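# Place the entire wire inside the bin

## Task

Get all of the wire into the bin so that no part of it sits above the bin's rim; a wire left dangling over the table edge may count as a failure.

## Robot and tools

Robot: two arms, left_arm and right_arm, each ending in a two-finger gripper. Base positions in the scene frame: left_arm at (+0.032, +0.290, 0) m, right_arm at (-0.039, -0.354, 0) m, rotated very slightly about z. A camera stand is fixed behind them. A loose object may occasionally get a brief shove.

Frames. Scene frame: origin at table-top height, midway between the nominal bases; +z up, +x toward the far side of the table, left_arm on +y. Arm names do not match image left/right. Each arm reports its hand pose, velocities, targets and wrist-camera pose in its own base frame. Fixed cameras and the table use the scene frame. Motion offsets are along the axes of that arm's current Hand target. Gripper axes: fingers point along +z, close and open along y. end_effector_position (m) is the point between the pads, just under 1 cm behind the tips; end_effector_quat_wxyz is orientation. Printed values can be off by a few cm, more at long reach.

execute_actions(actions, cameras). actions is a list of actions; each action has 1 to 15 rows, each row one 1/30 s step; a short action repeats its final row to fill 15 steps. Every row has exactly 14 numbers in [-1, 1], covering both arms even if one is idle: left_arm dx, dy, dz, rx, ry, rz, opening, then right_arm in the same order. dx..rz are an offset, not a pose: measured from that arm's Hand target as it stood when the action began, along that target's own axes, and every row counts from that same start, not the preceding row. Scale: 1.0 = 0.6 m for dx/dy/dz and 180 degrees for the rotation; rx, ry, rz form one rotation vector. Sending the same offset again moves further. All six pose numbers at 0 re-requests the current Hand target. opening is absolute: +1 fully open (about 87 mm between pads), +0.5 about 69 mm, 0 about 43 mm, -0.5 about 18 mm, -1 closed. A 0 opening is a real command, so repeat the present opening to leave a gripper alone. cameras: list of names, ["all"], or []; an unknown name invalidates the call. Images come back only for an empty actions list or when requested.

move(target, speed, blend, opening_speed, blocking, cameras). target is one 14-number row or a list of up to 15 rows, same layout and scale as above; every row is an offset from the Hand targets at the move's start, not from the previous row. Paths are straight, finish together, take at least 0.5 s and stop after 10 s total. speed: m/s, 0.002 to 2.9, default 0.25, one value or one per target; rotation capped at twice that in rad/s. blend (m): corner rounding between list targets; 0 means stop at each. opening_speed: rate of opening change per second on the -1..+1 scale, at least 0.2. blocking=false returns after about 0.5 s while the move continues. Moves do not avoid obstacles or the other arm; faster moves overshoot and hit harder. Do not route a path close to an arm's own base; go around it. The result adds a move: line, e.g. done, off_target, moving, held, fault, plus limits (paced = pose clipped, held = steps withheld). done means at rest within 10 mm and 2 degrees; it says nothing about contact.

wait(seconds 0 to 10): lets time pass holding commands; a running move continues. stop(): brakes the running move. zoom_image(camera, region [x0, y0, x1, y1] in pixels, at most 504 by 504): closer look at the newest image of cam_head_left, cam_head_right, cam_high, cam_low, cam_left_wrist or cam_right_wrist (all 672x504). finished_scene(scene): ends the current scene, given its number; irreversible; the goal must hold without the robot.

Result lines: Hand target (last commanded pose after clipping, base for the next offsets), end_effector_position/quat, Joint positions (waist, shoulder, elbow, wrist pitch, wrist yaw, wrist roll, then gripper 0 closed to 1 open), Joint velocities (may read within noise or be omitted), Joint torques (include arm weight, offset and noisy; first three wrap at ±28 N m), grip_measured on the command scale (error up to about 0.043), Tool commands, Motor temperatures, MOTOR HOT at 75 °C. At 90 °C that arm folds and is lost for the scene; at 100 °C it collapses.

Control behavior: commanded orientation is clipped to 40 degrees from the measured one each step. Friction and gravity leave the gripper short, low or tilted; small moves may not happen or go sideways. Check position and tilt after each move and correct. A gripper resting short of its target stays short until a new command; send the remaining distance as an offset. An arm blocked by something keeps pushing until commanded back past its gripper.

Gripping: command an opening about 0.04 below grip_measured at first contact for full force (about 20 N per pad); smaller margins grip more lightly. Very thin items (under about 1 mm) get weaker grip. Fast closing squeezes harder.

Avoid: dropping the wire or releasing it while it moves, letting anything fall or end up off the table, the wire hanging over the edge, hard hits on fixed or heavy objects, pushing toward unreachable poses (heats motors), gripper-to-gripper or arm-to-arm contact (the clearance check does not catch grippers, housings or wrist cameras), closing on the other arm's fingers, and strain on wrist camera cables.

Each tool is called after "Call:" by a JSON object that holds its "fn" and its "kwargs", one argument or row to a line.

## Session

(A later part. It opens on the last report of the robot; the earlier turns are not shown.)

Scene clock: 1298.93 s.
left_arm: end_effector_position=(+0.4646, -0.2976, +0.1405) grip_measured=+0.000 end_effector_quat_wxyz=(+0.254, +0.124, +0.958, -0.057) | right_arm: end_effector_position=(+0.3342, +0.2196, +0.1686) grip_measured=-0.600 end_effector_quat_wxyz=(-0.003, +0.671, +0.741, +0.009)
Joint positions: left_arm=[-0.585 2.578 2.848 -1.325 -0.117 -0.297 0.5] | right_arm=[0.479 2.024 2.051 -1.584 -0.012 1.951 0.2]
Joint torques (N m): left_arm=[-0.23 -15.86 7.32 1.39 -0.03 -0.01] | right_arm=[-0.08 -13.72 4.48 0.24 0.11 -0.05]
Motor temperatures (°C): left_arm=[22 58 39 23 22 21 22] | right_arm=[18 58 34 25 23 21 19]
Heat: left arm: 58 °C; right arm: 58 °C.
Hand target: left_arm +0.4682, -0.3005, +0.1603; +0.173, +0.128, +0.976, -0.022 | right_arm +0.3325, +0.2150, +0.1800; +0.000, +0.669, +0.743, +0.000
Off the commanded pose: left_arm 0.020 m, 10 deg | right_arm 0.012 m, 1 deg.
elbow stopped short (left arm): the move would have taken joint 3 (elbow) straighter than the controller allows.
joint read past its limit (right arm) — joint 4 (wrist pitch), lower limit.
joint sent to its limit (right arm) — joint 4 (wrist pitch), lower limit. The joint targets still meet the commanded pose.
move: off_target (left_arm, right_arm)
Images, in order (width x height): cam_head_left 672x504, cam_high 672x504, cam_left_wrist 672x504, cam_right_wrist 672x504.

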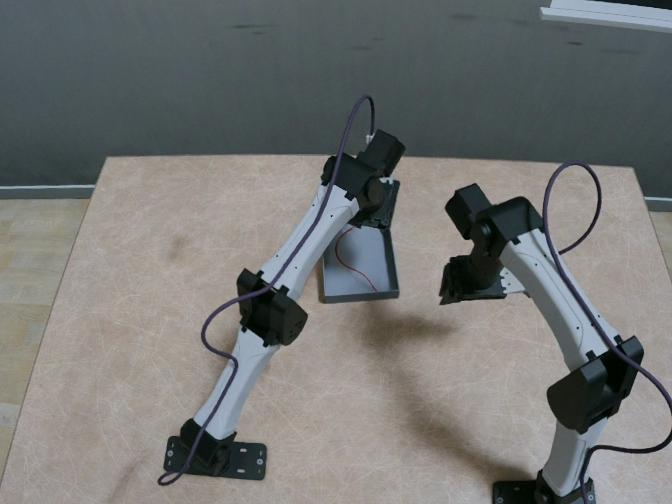

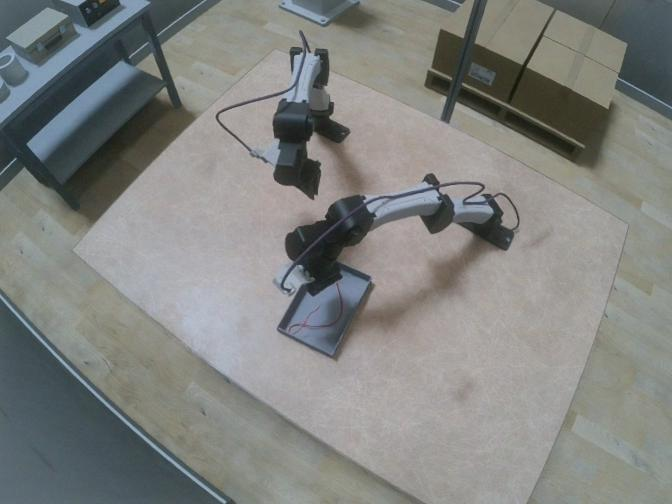

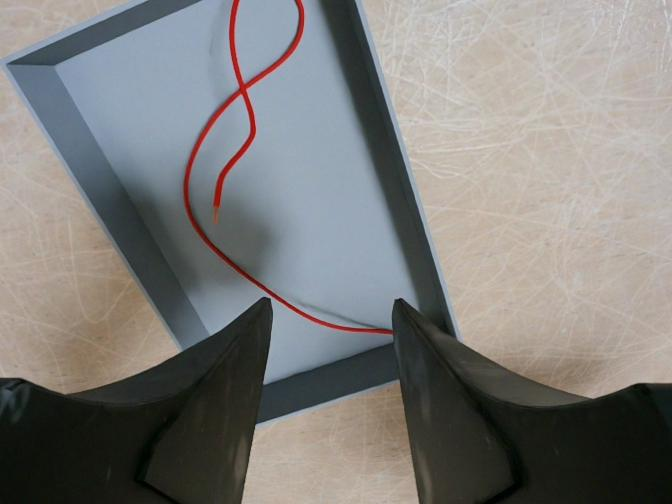

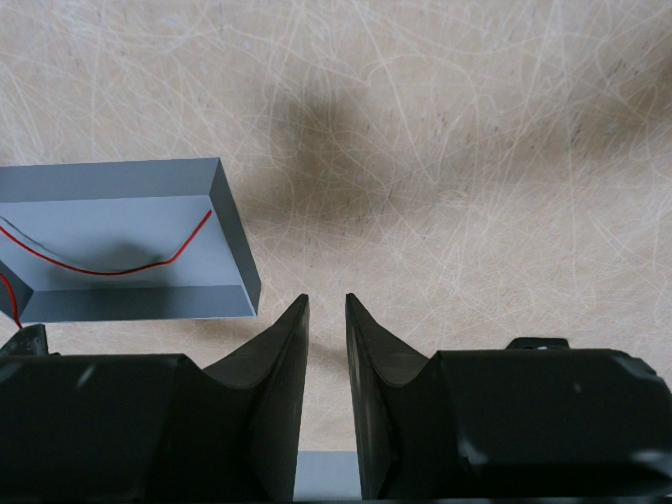

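Call:
{"fn": "move", "kwargs": {
  "target": [0.001,0.078,0.053,0,0,0,0,0,0,0,0,0,0,-0.6],
  "speed": 0.12,
  "cameras": ["cam_high","cam_low","cam_left_wrist","cam_right_wrist"]
}}

Call:
{"fn": "zoom_image", "kwargs": {
  "camera": "cam_low",
  "region": [220, 230, 360, 340]
}}

Scene clock: 1346.37 s.
left_arm: end_effector_position=(+0.4870, -0.2584, +0.1315) grip_measured=+0.000 end_effector_quat_wxyz=(+0.246, +0.125, +0.960, -0.047) | right_arm: end_effector_position=(+0.3342, +0.2196, +0.1686) grip_measured=-0.600 end_effector_quat_wxyz=(-0.003, +0.671, +0.741, +0.009)
Joint positions: left_arm=[-0.499 2.595 2.848 -1.325 -0.087 -0.219 0.5] | right_arm=[0.479 2.024 2.051 -1.584 -0.012 1.951 0.2]
Joint torques (N m): left_arm=[0.36 -12.48 7.46 1.25 -0.01 0] | right_arm=[-0.12 -13.74 4.46 0.25 0.11 -0.05]
Motor temperatures (°C): left_arm=[22 67 40 24 22 21 22] | right_arm=[18 59 33 25 23 21 19]
Heat: left arm: 67 °C; right arm: 59 °C.
Hand target: left_arm +0.4903, -0.2578, +0.1302; +0.173, +0.128, +0.976, -0.022 | right_arm +0.3325, +0.2150, +0.1800; +0.000, +0.669, +0.743, +0.000
Off the commanded pose: left_arm 0.004 m, 9 deg | right_arm 0.012 m, 1 deg.
elbow stopped short (left arm): the move would have taken joint 3 (elbow) straighter than the controller allows.
joint read past its limit (right arm) — joint 4 (wrist pitch), lower limit.
joint sent to its limit (right arm) — joint 4 (wrist pitch), lower limit. The joint targets still meet the commanded pose.
move: off_target (left_arm, right_arm)
Images, in order (width x height): cam_high 672x504, cam_low 672x504, cam_left_wrist 672x504, cam_right_wrist 672x504.

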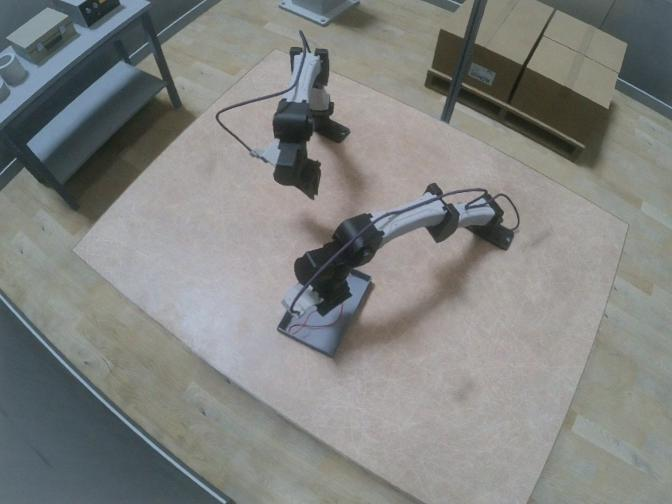

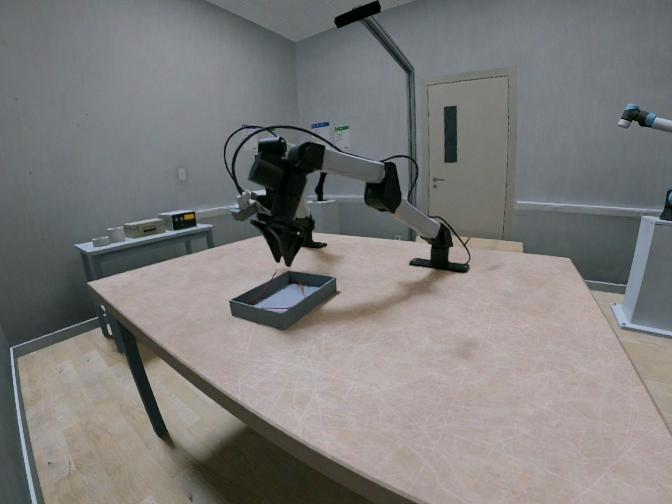

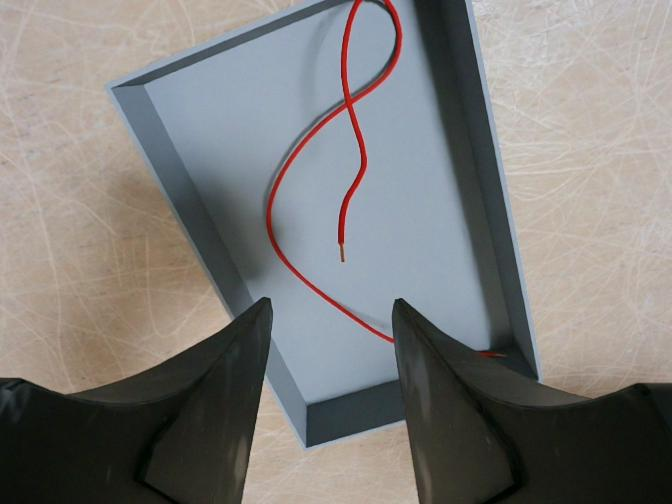

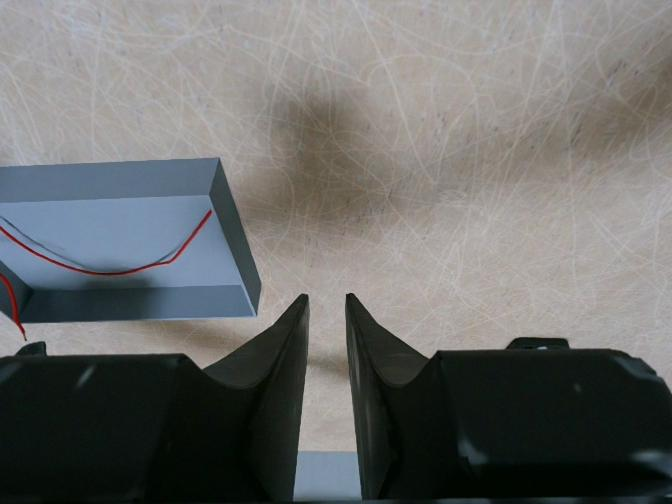

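Scaled by 3.600.

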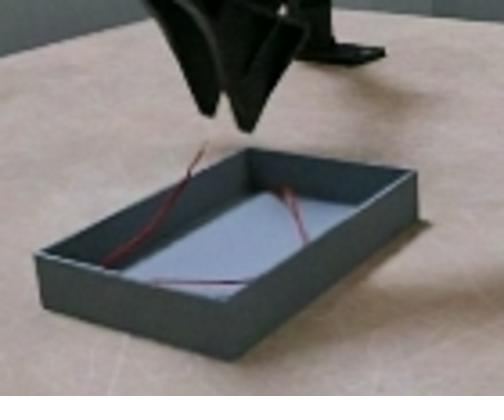

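Call:
{"fn": "move", "kwargs": {
  "target": [
    [-0.01,-0.006,0.101,0,0,0,0,0,0,0,0,0,0,-0.6],
    [-0.01,-0.006,0.101,0,0,0,-1,0,0,0,0,0,0,-0.6]
  ],
  "speed": 0.12,
  "opening_speed": 0.8,
  "cameras": ["cam_low","cam_left_wrist","cam_right_wrist"]
}}

Scene clock: 1354.87 s.
left_arm: end_effector_position=(+0.5081, -0.2702, +0.0755) grip_measured=-0.992 end_effector_quat_wxyz=(+0.239, +0.128, +0.961, -0.046) | right_arm: end_effector_position=(+0.3342, +0.2196, +0.1686) grip_measured=-0.600 end_effector_quat_wxyz=(-0.003, +0.671, +0.741, +0.009)
Joint positions: left_arm=[-0.499 2.715 2.85 -1.221 -0.084 -0.214 0.004] | right_arm=[0.479 2.024 2.051 -1.584 -0.012 1.951 0.2]
Joint torques (N m): left_arm=[0.73 -13.29 7.45 1.36 -0.03 0] | right_arm=[-0.1 -13.76 4.44 0.24 0.11 -0.05]
Motor temperatures (°C): left_arm=[22 66 39 24 22 21 22] | right_arm=[18 59 33 25 23 21 19]
Heat: left arm: 66 °C; right arm: 59 °C.
Hand target: left_arm +0.5149, -0.2681, +0.0753; +0.173, +0.128, +0.976, -0.022 | right_arm +0.3325, +0.2150, +0.1800; +0.000, +0.669, +0.743, +0.000
Off the commanded pose: left_arm 0.007 m, 8 deg | right_arm 0.012 m, 1 deg.
elbow stopped short (left arm): the move would have taken joint 3 (elbow) straighter than the controller allows.
joint read past its limit (right arm) — joint 4 (wrist pitch), lower limit.
joint sent to its limit (right arm) — joint 4 (wrist pitch), lower limit. The joint targets still meet the commanded pose.
move: off_target (left_arm, right_arm); target 2's new opening was sent with left_arm's hand 0.007 m and 8 deg from that target
Images, in order (width x height): cam_low 672x504, cam_left_wrist 672x504, cam_right_wrist 672x504.

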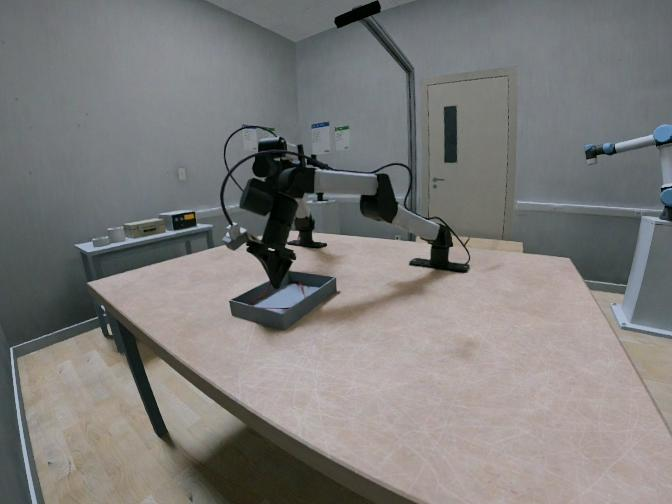

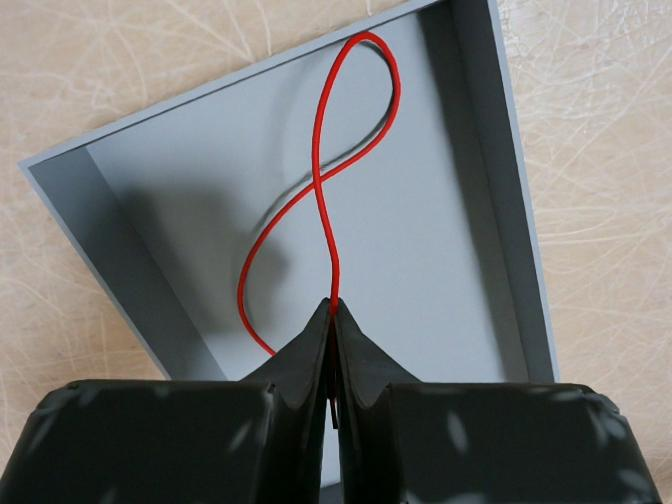

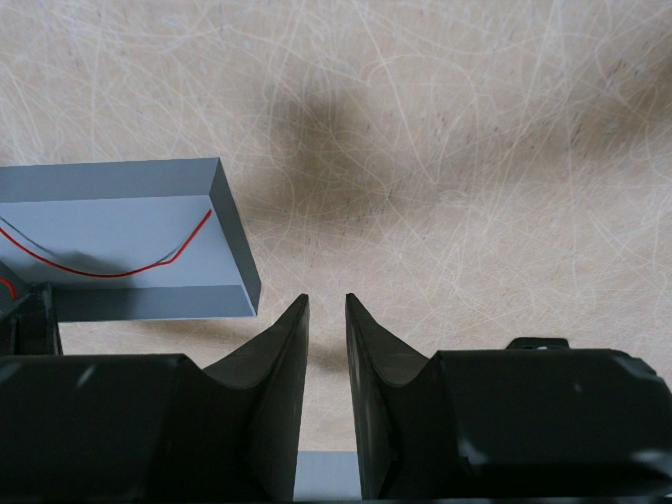

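Call:
{"fn": "move", "kwargs": {
  "target": [0.038,0.033,-0.058,0,0,0,-1,0,0,0,0,0,0,-0.6],
  "speed": 0.1,
  "cameras": ["cam_high","cam_low","cam_left_wrist"]
}}

Scene clock: 1360.53 s.
left_arm: end_effector_position=(+0.4866, -0.2433, +0.0790) grip_measured=-0.992 end_effector_quat_wxyz=(+0.189, +0.128, +0.973, -0.025) | right_arm: end_effector_position=(+0.3342, +0.2196, +0.1686) grip_measured=-0.600 end_effector_quat_wxyz=(-0.003, +0.671, +0.741, +0.009)
Joint positions: left_arm=[-0.474 2.692 2.85 -1.353 -0.079 -0.197 0.004] | right_arm=[0.479 2.024 2.051 -1.584 -0.012 1.951 0.2]
Joint torques (N m): left_arm=[0.59 -17.25 7.3 0.92 -0.03 -0.02] | right_arm=[-0.13 -13.75 4.44 0.24 0.11 -0.05]
Motor temperatures (°C): left_arm=[22 64 39 25 22 21 22] | right_arm=[18 59 33 25 23 21 19]
Heat: left arm: 64 °C; right arm: 59 °C.
Hand target: left_arm +0.4878, -0.2405, +0.1001; +0.173, +0.128, +0.976, -0.022 | right_arm +0.3325, +0.2150, +0.1800; +0.000, +0.669, +0.743, +0.000
Off the commanded pose: left_arm 0.021 m, 2 deg | right_arm 0.012 m, 1 deg.
elbow stopped short (left arm): the move would have taken joint 3 (elbow) straighter than the controller allows.
joint read past its limit (right arm) — joint 4 (wrist pitch), lower limit.
joint sent to its limit (right arm) — joint 4 (wrist pitch), lower limit. The joint targets still meet the commanded pose.
move: off_target (left_arm, right_arm)
Images, in order (width x height): cam_high 672x504, cam_low 672x504, cam_left_wrist 672x504.

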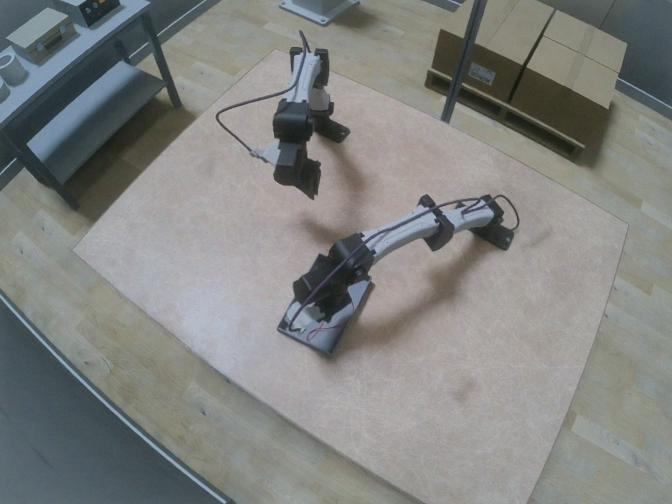

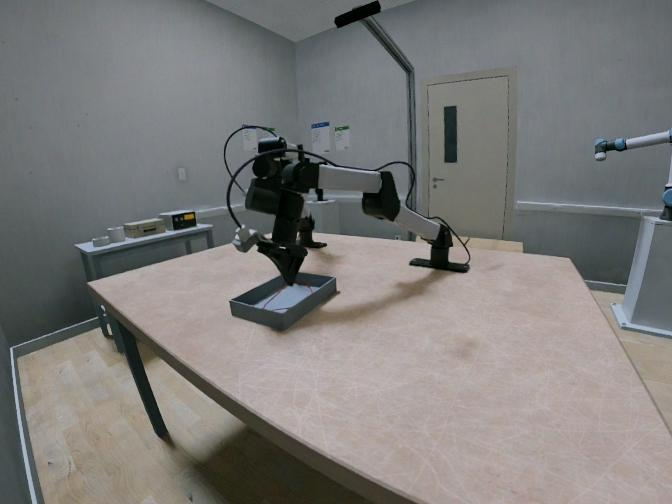

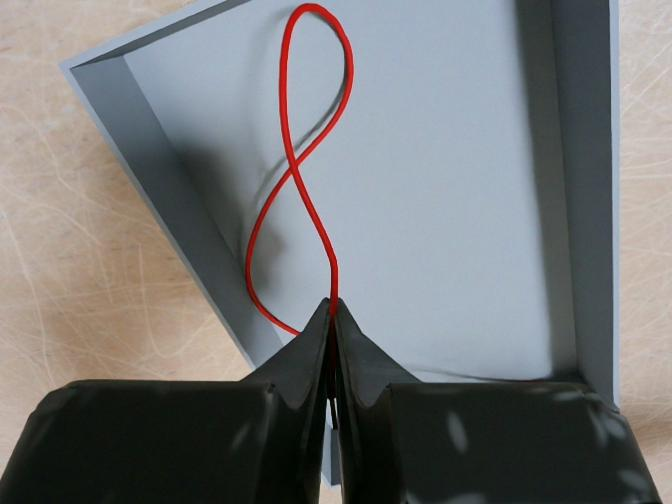

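Call:
{"fn": "move", "kwargs": {
  "target": [0.127,-0.034,-0.029,-0.057,0,-0.156,-1,0,0,0,0,0,0,-0.6],
  "speed": 0.1,
  "cameras": ["cam_high","cam_low","cam_left_wrist","cam_head_right"]
}}

Call:
{"fn": "zoom_image", "kwargs": {
  "camera": "cam_high",
  "region": [260, 230, 400, 370]
}}

Scene clock: 1370.60 s.
left_arm: end_effector_position=(+0.4102, -0.2387, +0.0784) grip_measured=-0.992 end_effector_quat_wxyz=(+0.162, -0.126, +0.978, +0.027) | right_arm: end_effector_position=(+0.3342, +0.2196, +0.1686) grip_measured=-0.600 end_effector_quat_wxyz=(-0.003, +0.671, +0.741, +0.009)
Joint positions: left_arm=[-0.557 2.302 2.142 -1.189 -0.247 -0.787 0.004] | right_arm=[0.479 2.024 2.051 -1.584 -0.012 1.951 0.2]
Joint torques (N m): left_arm=[-1.02 -15.27 5.3 0.75 -0.32 -0.17] | right_arm=[-0.13 -13.75 4.51 0.24 0.11 -0.05]
Motor temperatures (°C): left_arm=[22 65 38 24 22 21 22] | right_arm=[18 59 33 25 23 21 19]
Heat: left arm: 65 °C; right arm: 59 °C.
Hand target: left_arm +0.4076, -0.2401, +0.0903; +0.173, -0.128, +0.976, +0.023 | right_arm +0.3325, +0.2150, +0.1800; +0.000, +0.669, +0.743, +0.000
Off the commanded pose: left_arm 0.012 m, 1 deg | right_arm 0.012 m, 1 deg.
joint read past its limit (right arm) — joint 4 (wrist pitch), lower limit.
joint sent to its limit (right arm) — joint 4 (wrist pitch), lower limit. The joint targets still meet the commanded pose.
move: off_target (left_arm, right_arm)
Images, in order (width x height): cam_head_right 672x504, cam_high 672x504, cam_low 672x504, cam_left_wrist 672x504.

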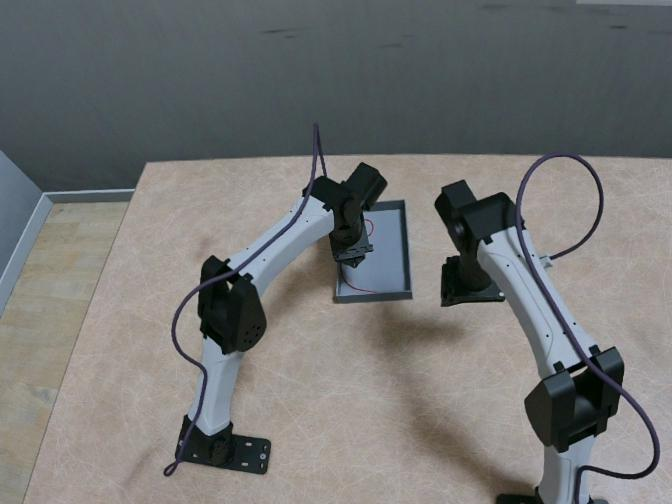

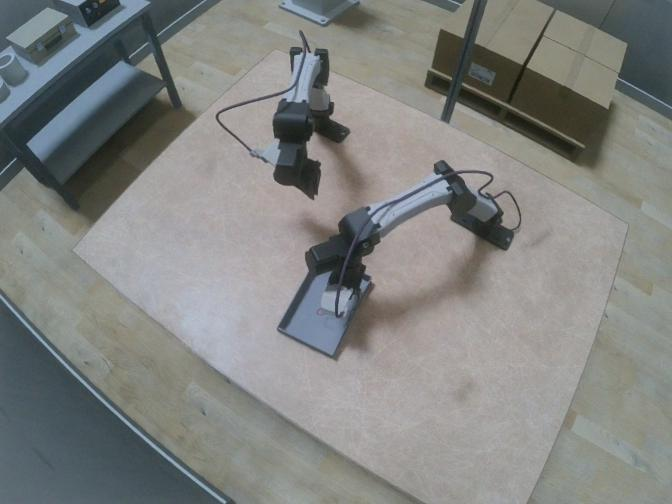

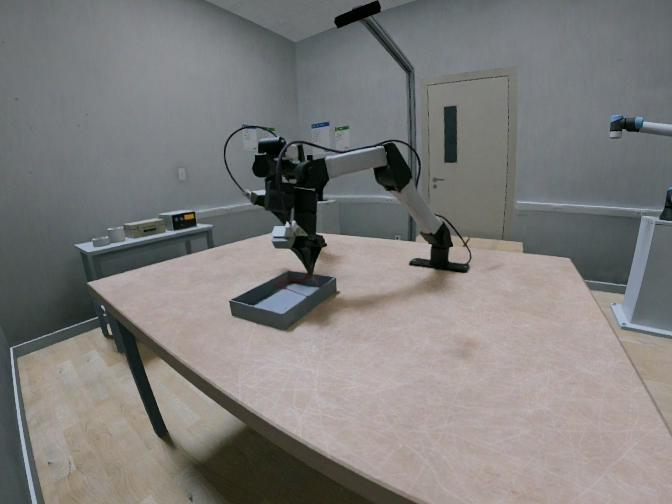

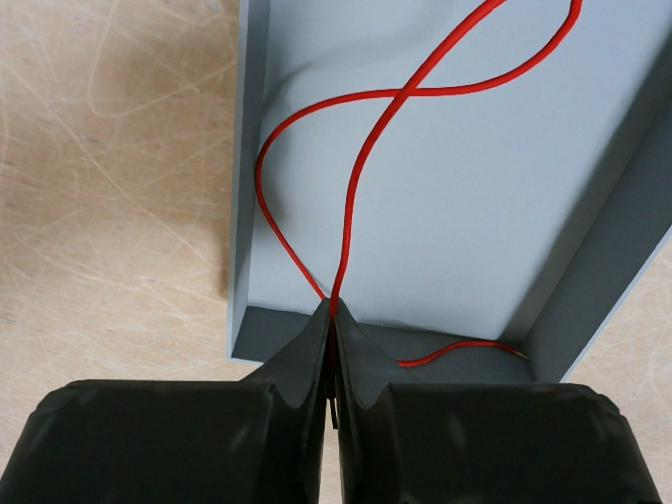

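Scaled by 3.600.

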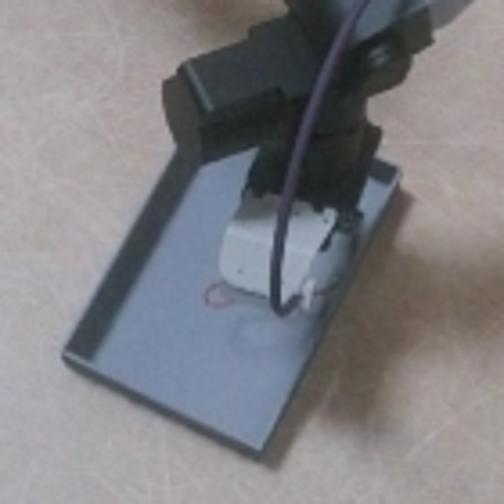

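Call:
{"fn": "move", "kwargs": {
  "target": [
    [0,0,0,0,0,0,-0.3,0,0,0,0,0,0,-0.6],
    [0,0,-0.12,0,0,0,-0.3,0,0,0,0,0,0,-0.6]
  ],
  "speed": 0.12,
  "opening_speed": 0.5,
  "cameras": ["cam_high","cam_low","cam_left_wrist","cam_right_wrist"]
}}

Call:
{"fn": "zoom_image", "kwargs": {
  "camera": "cam_high",
  "region": [260, 230, 400, 370]
}}

Call:
{"fn": "zoom_image", "kwargs": {
  "camera": "cam_low",
  "region": [220, 230, 360, 340]
}}

Scene clock: 1402.50 s.
left_arm: end_effector_position=(+0.3845, -0.2455, +0.1514) grip_measured=-0.300 end_effector_quat_wxyz=(+0.167, -0.126, +0.978, +0.024) | right_arm: end_effector_position=(+0.3342, +0.2196, +0.1686) grip_measured=-0.600 end_effector_quat_wxyz=(-0.003, +0.671, +0.741, +0.009)
Joint positions: left_arm=[-0.601 2.279 2.399 -1.468 -0.257 -0.829 0.35] | right_arm=[0.479 2.024 2.051 -1.584 -0.012 1.951 0.2]
Joint torques (N m): left_arm=[-0.81 -12.04 7.46 0.58 -0.32 -0.18] | right_arm=[-0.14 -13.74 4.48 0.23 0.11 -0.06]
Motor temperatures (°C): left_arm=[22 66 37 23 22 21 22] | right_arm=[18 59 33 25 23 21 19]
Heat: left arm: 66 °C; right arm: 59 °C.
Hand target: left_arm +0.3836, -0.2466, +0.1580; +0.173, -0.128, +0.976, +0.023 | right_arm +0.3325, +0.2150, +0.1800; +0.000, +0.669, +0.743, +0.000
Off the commanded pose: left_arm 0.007 m, 1 deg | right_arm 0.012 m, 1 deg.
joint read past its limit (right arm) — joint 4 (wrist pitch), lower limit.
joint sent to its limit (right arm) — joint 4 (wrist pitch), lower limit. The joint targets still meet the commanded pose.
move: off_target (right_arm)
Images, in order (width x height): cam_high 672x504, cam_low 672x504, cam_left_wrist 672x504, cam_right_wrist 672x504.

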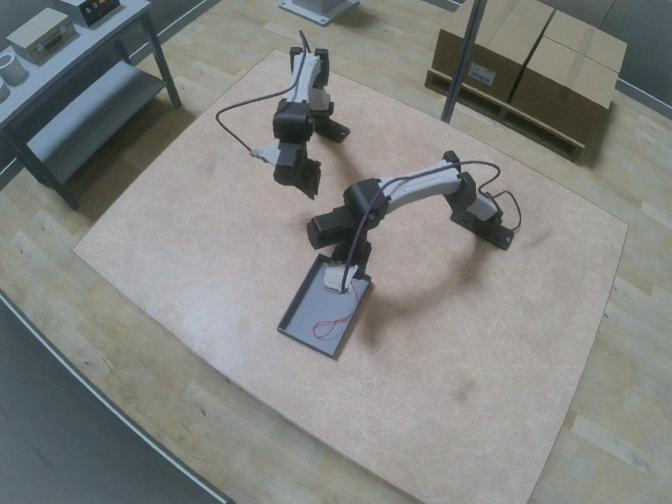

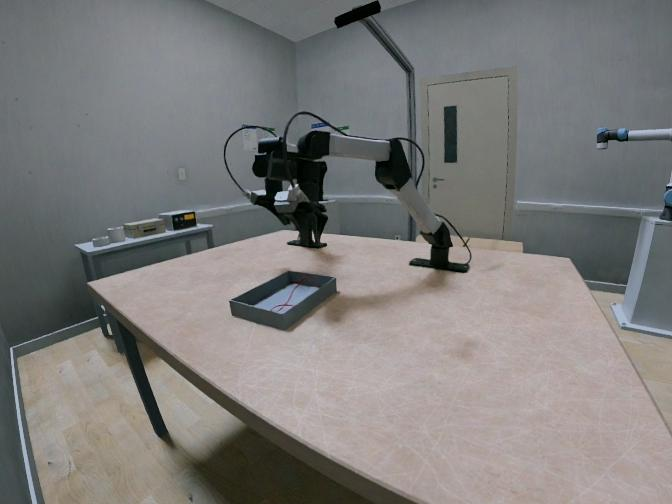

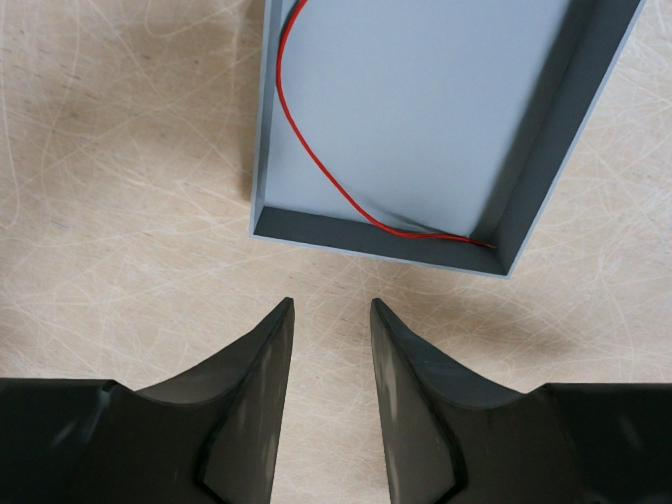

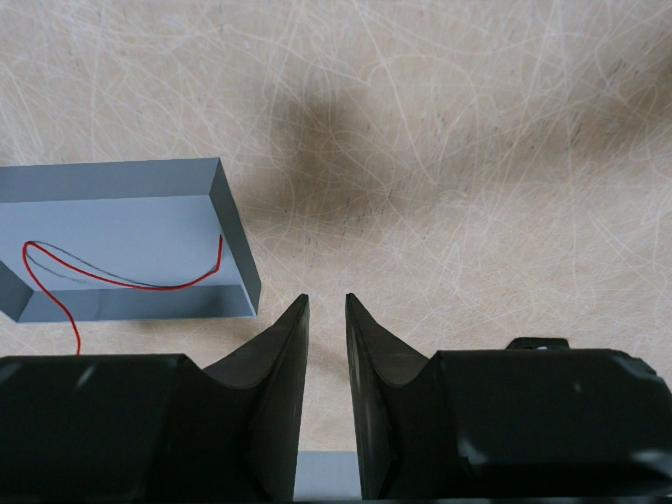

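Scaled by 3.600.

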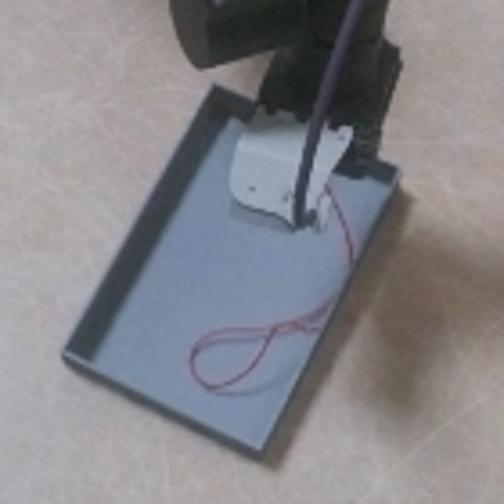

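Scaled by 3.600.

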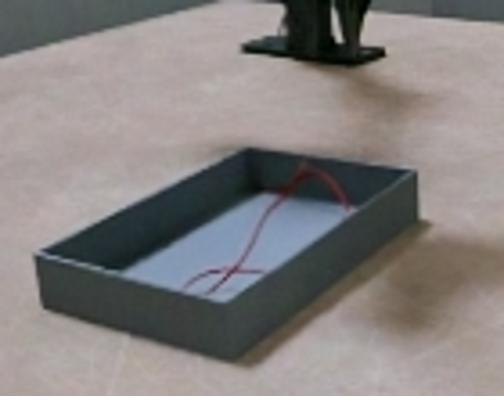

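Call:
{"fn": "move", "kwargs": {
  "target": [-0.042,-0.117,-0.03,0,0,0,-0.3,0,0,0,0,0,0,-0.6],
  "speed": 0.2,
  "cameras": ["cam_high","cam_low","cam_left_wrist","cam_right_wrist","cam_head_left"]
}}

Call:
{"fn": "zoom_image", "kwargs": {
  "camera": "cam_high",
  "region": [260, 230, 400, 370]
}}

Call:
{"fn": "zoom_image", "kwargs": {
  "camera": "cam_low",
  "region": [220, 230, 360, 340]
}}

Call:
{"fn": "zoom_image", "kwargs": {
  "camera": "cam_head_left",
  "region": [310, 190, 430, 310]
}}

Scene clock: 1415.73 s.
left_arm: end_effector_position=(+0.4131, -0.3069, +0.1843) grip_measured=-0.300 end_effector_quat_wxyz=(+0.247, -0.119, +0.960, -0.053) | right_arm: end_effector_position=(+0.3342, +0.2196, +0.1686) grip_measured=-0.600 end_effector_quat_wxyz=(-0.003, +0.671, +0.741, +0.009)
Joint positions: left_arm=[-0.672 2.47 2.847 -1.51 -0.272 -0.858 0.35] | right_arm=[0.479 2.024 2.051 -1.584 -0.012 1.951 0.2]
Joint torques (N m): left_arm=[-0.27 -11.22 6.91 1.23 -0.34 -0.18] | right_arm=[-0.1 -13.74 4.44 0.24 0.1 -0.05]
Motor temperatures (°C): left_arm=[22 64 38 23 22 21 22] | right_arm=[18 59 33 25 23 21 19]
Heat: left arm: 64 °C; right arm: 59 °C.
Hand target: left_arm +0.4187, -0.3098, +0.1835; +0.173, -0.128, +0.976, +0.023 | right_arm +0.3325, +0.2150, +0.1800; +0.000, +0.669, +0.743, +0.000
Off the commanded pose: left_arm 0.006 m, 12 deg | right_arm 0.012 m, 1 deg.
elbow stopped short (left arm): the move would have taken joint 3 (elbow) straighter than the controller allows.
joint read past its limit (right arm) — joint 4 (wrist pitch), lower limit.
joint sent to its limit (right arm) — joint 4 (wrist pitch), lower limit. The joint targets still meet the commanded pose.
move: off_target (left_arm, right_arm)
Images, in order (width x height): cam_head_left 672x504, cam_high 672x504, cam_low 672x504, cam_left_wrist 672x504, cam_right_wrist 672x504.

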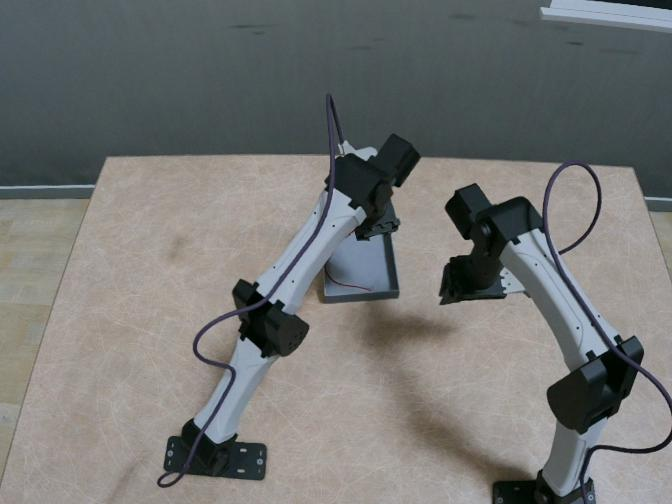

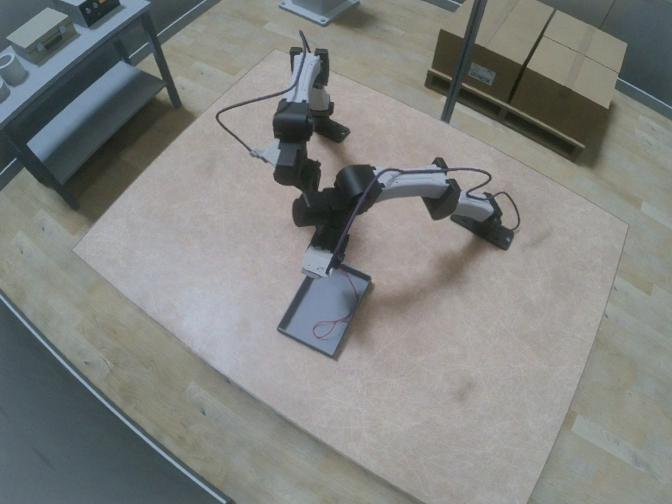

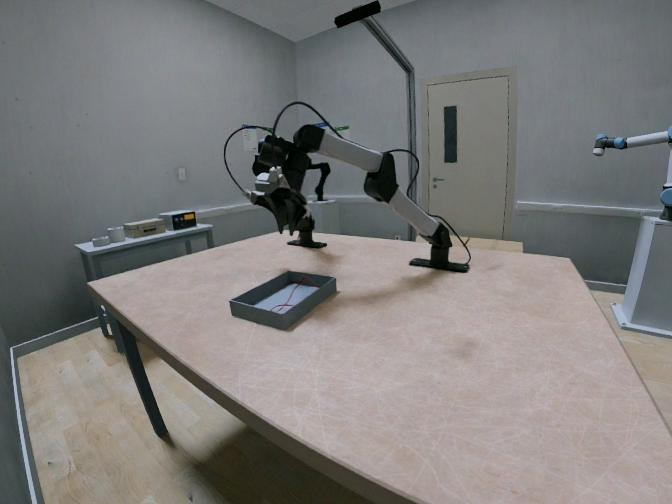

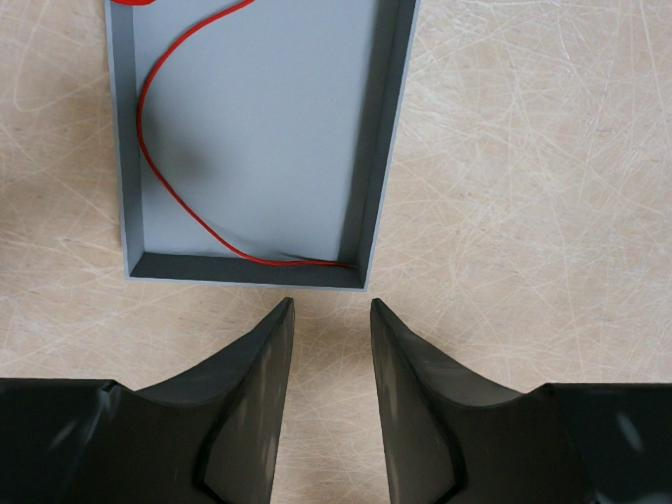

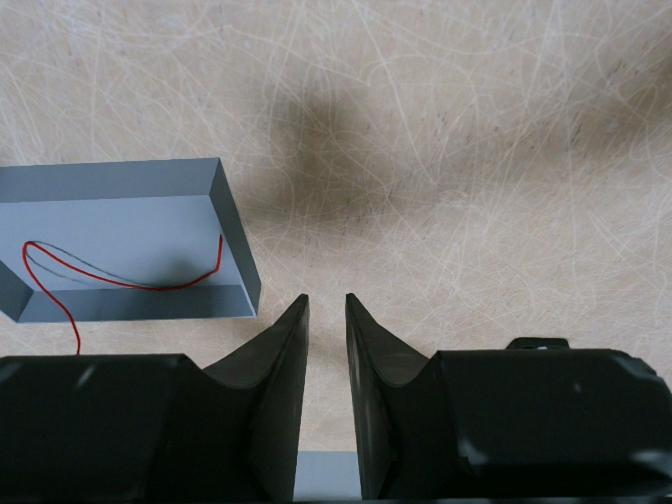

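Scaled by 3.600.

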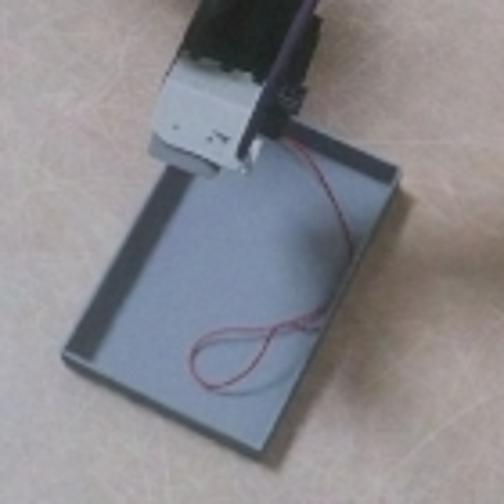

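Scaled by 3.600.

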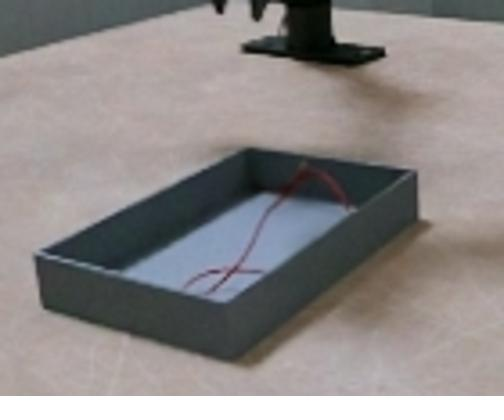

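Scaled by 4.200.

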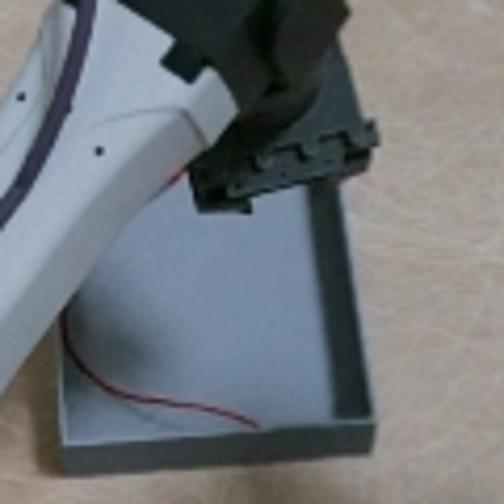

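Call:
{"fn": "move", "kwargs": {
  "target": [-0.057,0,0.026,0,0,0,-0.3,0,0,0,0,0,0,-0.6],
  "speed": 0.2,
  "cameras": ["cam_left_wrist"]
}}

Scene clock: 1432.27 s.
left_arm: end_effector_position=(+0.4497, -0.2977, +0.1812) grip_measured=-0.300 end_effector_quat_wxyz=(+0.278, -0.125, +0.950, -0.067) | right_arm: end_effector_position=(+0.3342, +0.2196, +0.1686) grip_measured=-0.600 end_effector_quat_wxyz=(-0.003, +0.671, +0.741, +0.009)
Joint positions: left_arm=[-0.619 2.494 2.847 -1.406 -0.272 -0.808 0.35] | right_arm=[0.479 2.024 2.051 -1.584 -0.012 1.951 0.2]
Joint torques (N m): left_arm=[0.02 -11.45 7.16 1.39 -0.15 -0.02] | right_arm=[-0.1 -13.72 4.46 0.24 0.11 -0.05]
Motor temperatures (°C): left_arm=[22 62 39 24 22 21 22] | right_arm=[18 60 33 25 23 21 19]
Heat: left arm: 62 °C; right arm: 60 °C.
Hand target: left_arm +0.4549, -0.3002, +0.1805; +0.173, -0.128, +0.976, +0.023 | right_arm +0.3325, +0.2150, +0.1800; +0.000, +0.669, +0.743, +0.000
Off the commanded pose: left_arm 0.006 m, 16 deg | right_arm 0.012 m, 1 deg.
elbow stopped short (left arm): the move would have taken joint 3 (elbow) straighter than the controller allows.
joint read past its limit (right arm) — joint 4 (wrist pitch), lower limit.
joint sent to its limit (right arm) — joint 4 (wrist pitch), lower limit. The joint targets still meet the commanded pose.
move: off_target (left_arm, right_arm)
Images, in order (width x height): cam_left_wrist 672x504.

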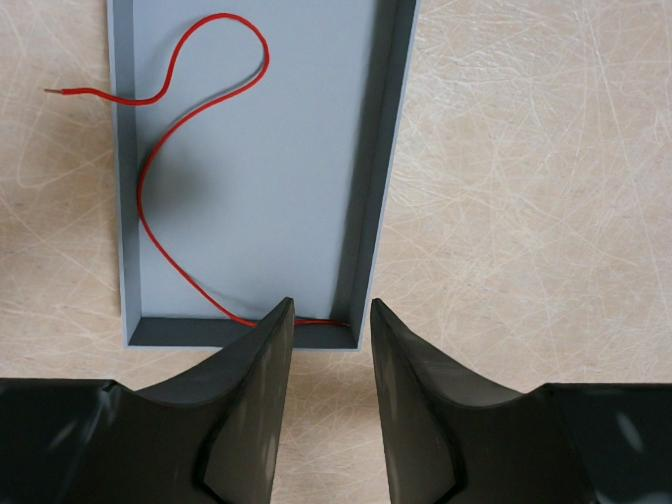

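Call:
{"fn": "move", "kwargs": {
  "target": [-0.088,0.172,0.128,0.102,0.078,0.576,0,0,0,0,0,0,0,-0.6],
  "speed": 0.25,
  "cameras": ["cam_left_wrist","cam_head_left","cam_low"]
}}

Scene clock: 1456.50 s.
left_arm: end_effector_position=(+0.5004, -0.1843, +0.1295) grip_measured=+0.000 end_effector_quat_wxyz=(+0.149, +0.712, +0.683, +0.062) | right_arm: end_effector_position=(+0.3342, +0.2196, +0.1686) grip_measured=-0.600 end_effector_quat_wxyz=(-0.003, +0.671, +0.741, +0.009)
Joint positions: left_arm=[-0.427 2.593 2.847 -1.501 -0.005 1.187 0.5] | right_arm=[0.479 2.024 2.051 -1.584 -0.012 1.951 0.2]
Joint torques (N m): left_arm=[0.09 -11.89 7.2 0.77 -0.11 0.02] | right_arm=[-0.09 -13.72 4.45 0.24 0.11 -0.05]
Motor temperatures (°C): left_arm=[22 61 39 24 22 21 21] | right_arm=[18 60 33 24 23 21 19]
Heat: left arm: 61 °C; right arm: 60 °C.
Hand target: left_arm +0.5017, -0.1809, +0.1267; +0.000, +0.707, +0.707, +0.000 | right_arm +0.3325, +0.2150, +0.1800; +0.000, +0.669, +0.743, +0.000
Off the commanded pose: left_arm 0.005 m, 19 deg | right_arm 0.012 m, 1 deg.
elbow stopped short (left arm): the move would have taken joint 3 (elbow) straighter than the controller allows.
joint read past its limit (right arm) — joint 4 (wrist pitch), lower limit.
joint sent to its limit (right arm) — joint 4 (wrist pitch), lower limit. The joint targets still meet the commanded pose.
move: off_target (left_arm, right_arm)
Images, in order (width x height): cam_head_left 672x504, cam_low 672x504, cam_left_wrist 672x504.

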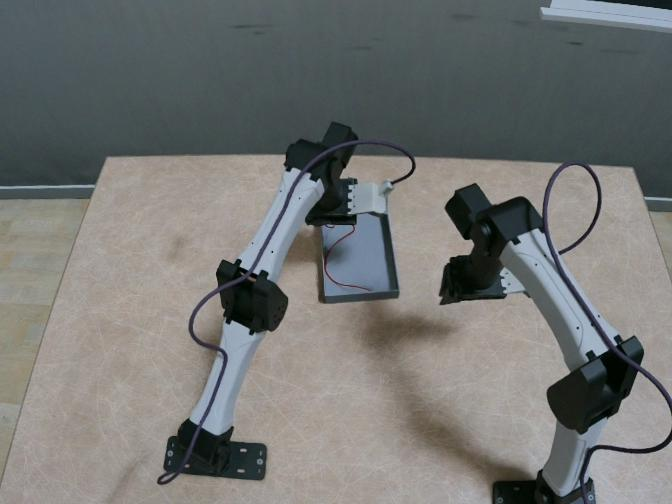

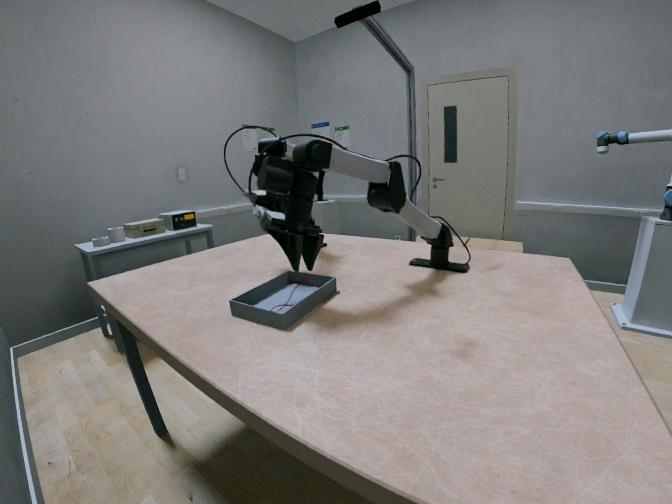

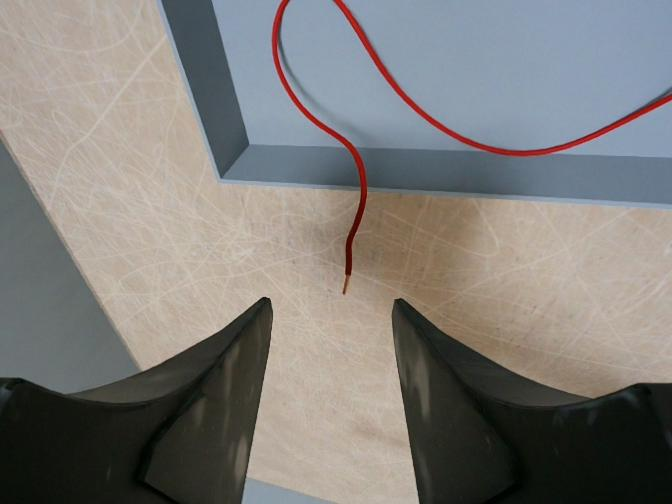

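Call:
{"fn": "move", "kwargs": {
  "target": [-0.003,0.006,-0.05,0,0,-0.667,0,0,0,0,0,0,0,-0.6],
  "speed": 0.4,
  "cameras": ["cam_left_wrist","cam_low"]
}}

Call:
{"fn": "zoom_image", "kwargs": {
  "camera": "cam_low",
  "region": [220, 230, 360, 340]
}}

Scene clock: 1573.20 s.
left_arm: end_effector_position=(+0.5057, -0.1860, +0.1347) grip_measured=+0.000 end_effector_quat_wxyz=(+0.166, -0.273, +0.941, -0.112) | right_arm: end_effector_position=(+0.3342, +0.2196, +0.1686) grip_measured=-0.600 end_effector_quat_wxyz=(-0.003, +0.671, +0.741, +0.009)
Joint positions: left_arm=[-0.292 2.584 2.847 -1.43 0.007 -0.857 0.5] | right_arm=[0.479 2.024 2.051 -1.584 -0.012 1.951 0.2]
Joint torques (N m): left_arm=[0.76 -16.44 7.31 0.93 -0.05 -0.1] | right_arm=[-0.16 -13.71 4.48 0.23 0.11 -0.06]
Motor temperatures (°C): left_arm=[22 60 40 23 22 21 21] | right_arm=[18 61 32 24 23 21 19]
Heat: left arm: 60 °C; right arm: 61 °C.
Hand target: left_arm +0.5053, -0.1827, +0.1566; +0.000, -0.259, +0.966, +0.000 | right_arm +0.3325, +0.2150, +0.1800; +0.000, +0.669, +0.743, +0.000
Off the commanded pose: left_arm 0.022 m, 23 deg | right_arm 0.012 m, 1 deg.
elbow stopped short (left arm): the move would have taken joint 3 (elbow) straighter than the controller allows.
joint read past its limit (right arm) — joint 4 (wrist pitch), lower limit.
joint sent to its limit (right arm) — joint 4 (wrist pitch), lower limit. The joint targets still meet the commanded pose.
move: off_target (left_arm, right_arm)
Images, in order (width x height): cam_low 672x504, cam_left_wrist 672x504.

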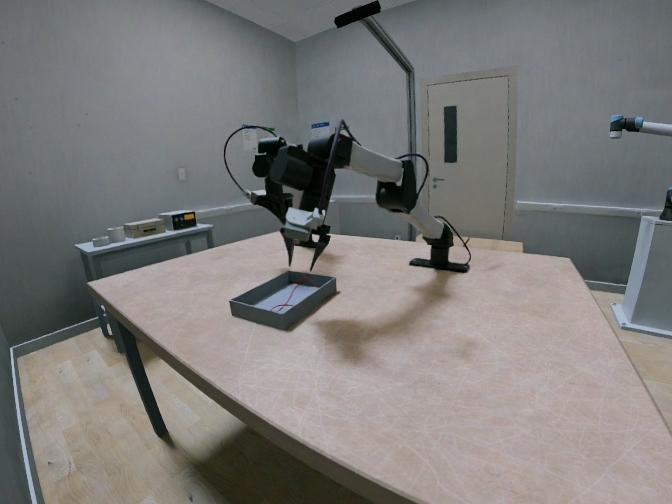

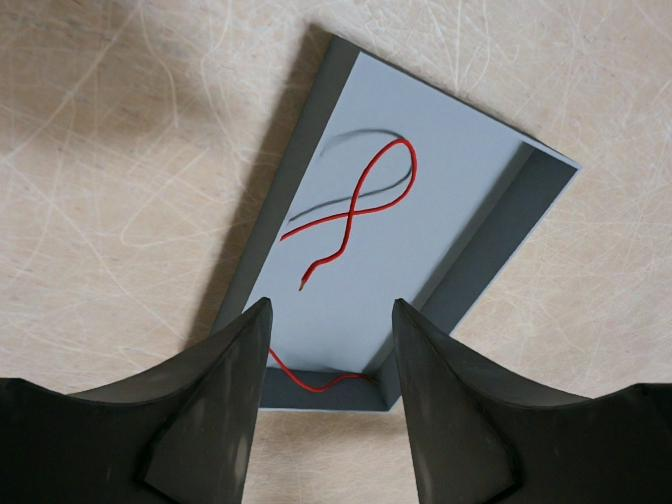

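Scaled by 3.600.

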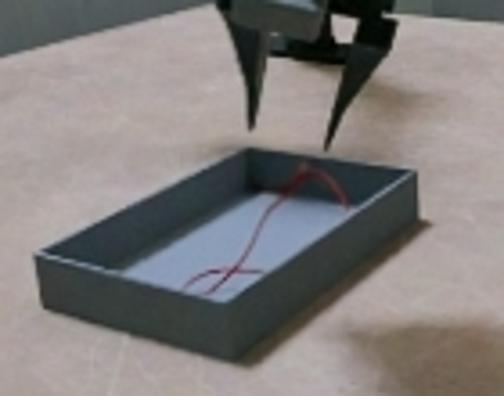

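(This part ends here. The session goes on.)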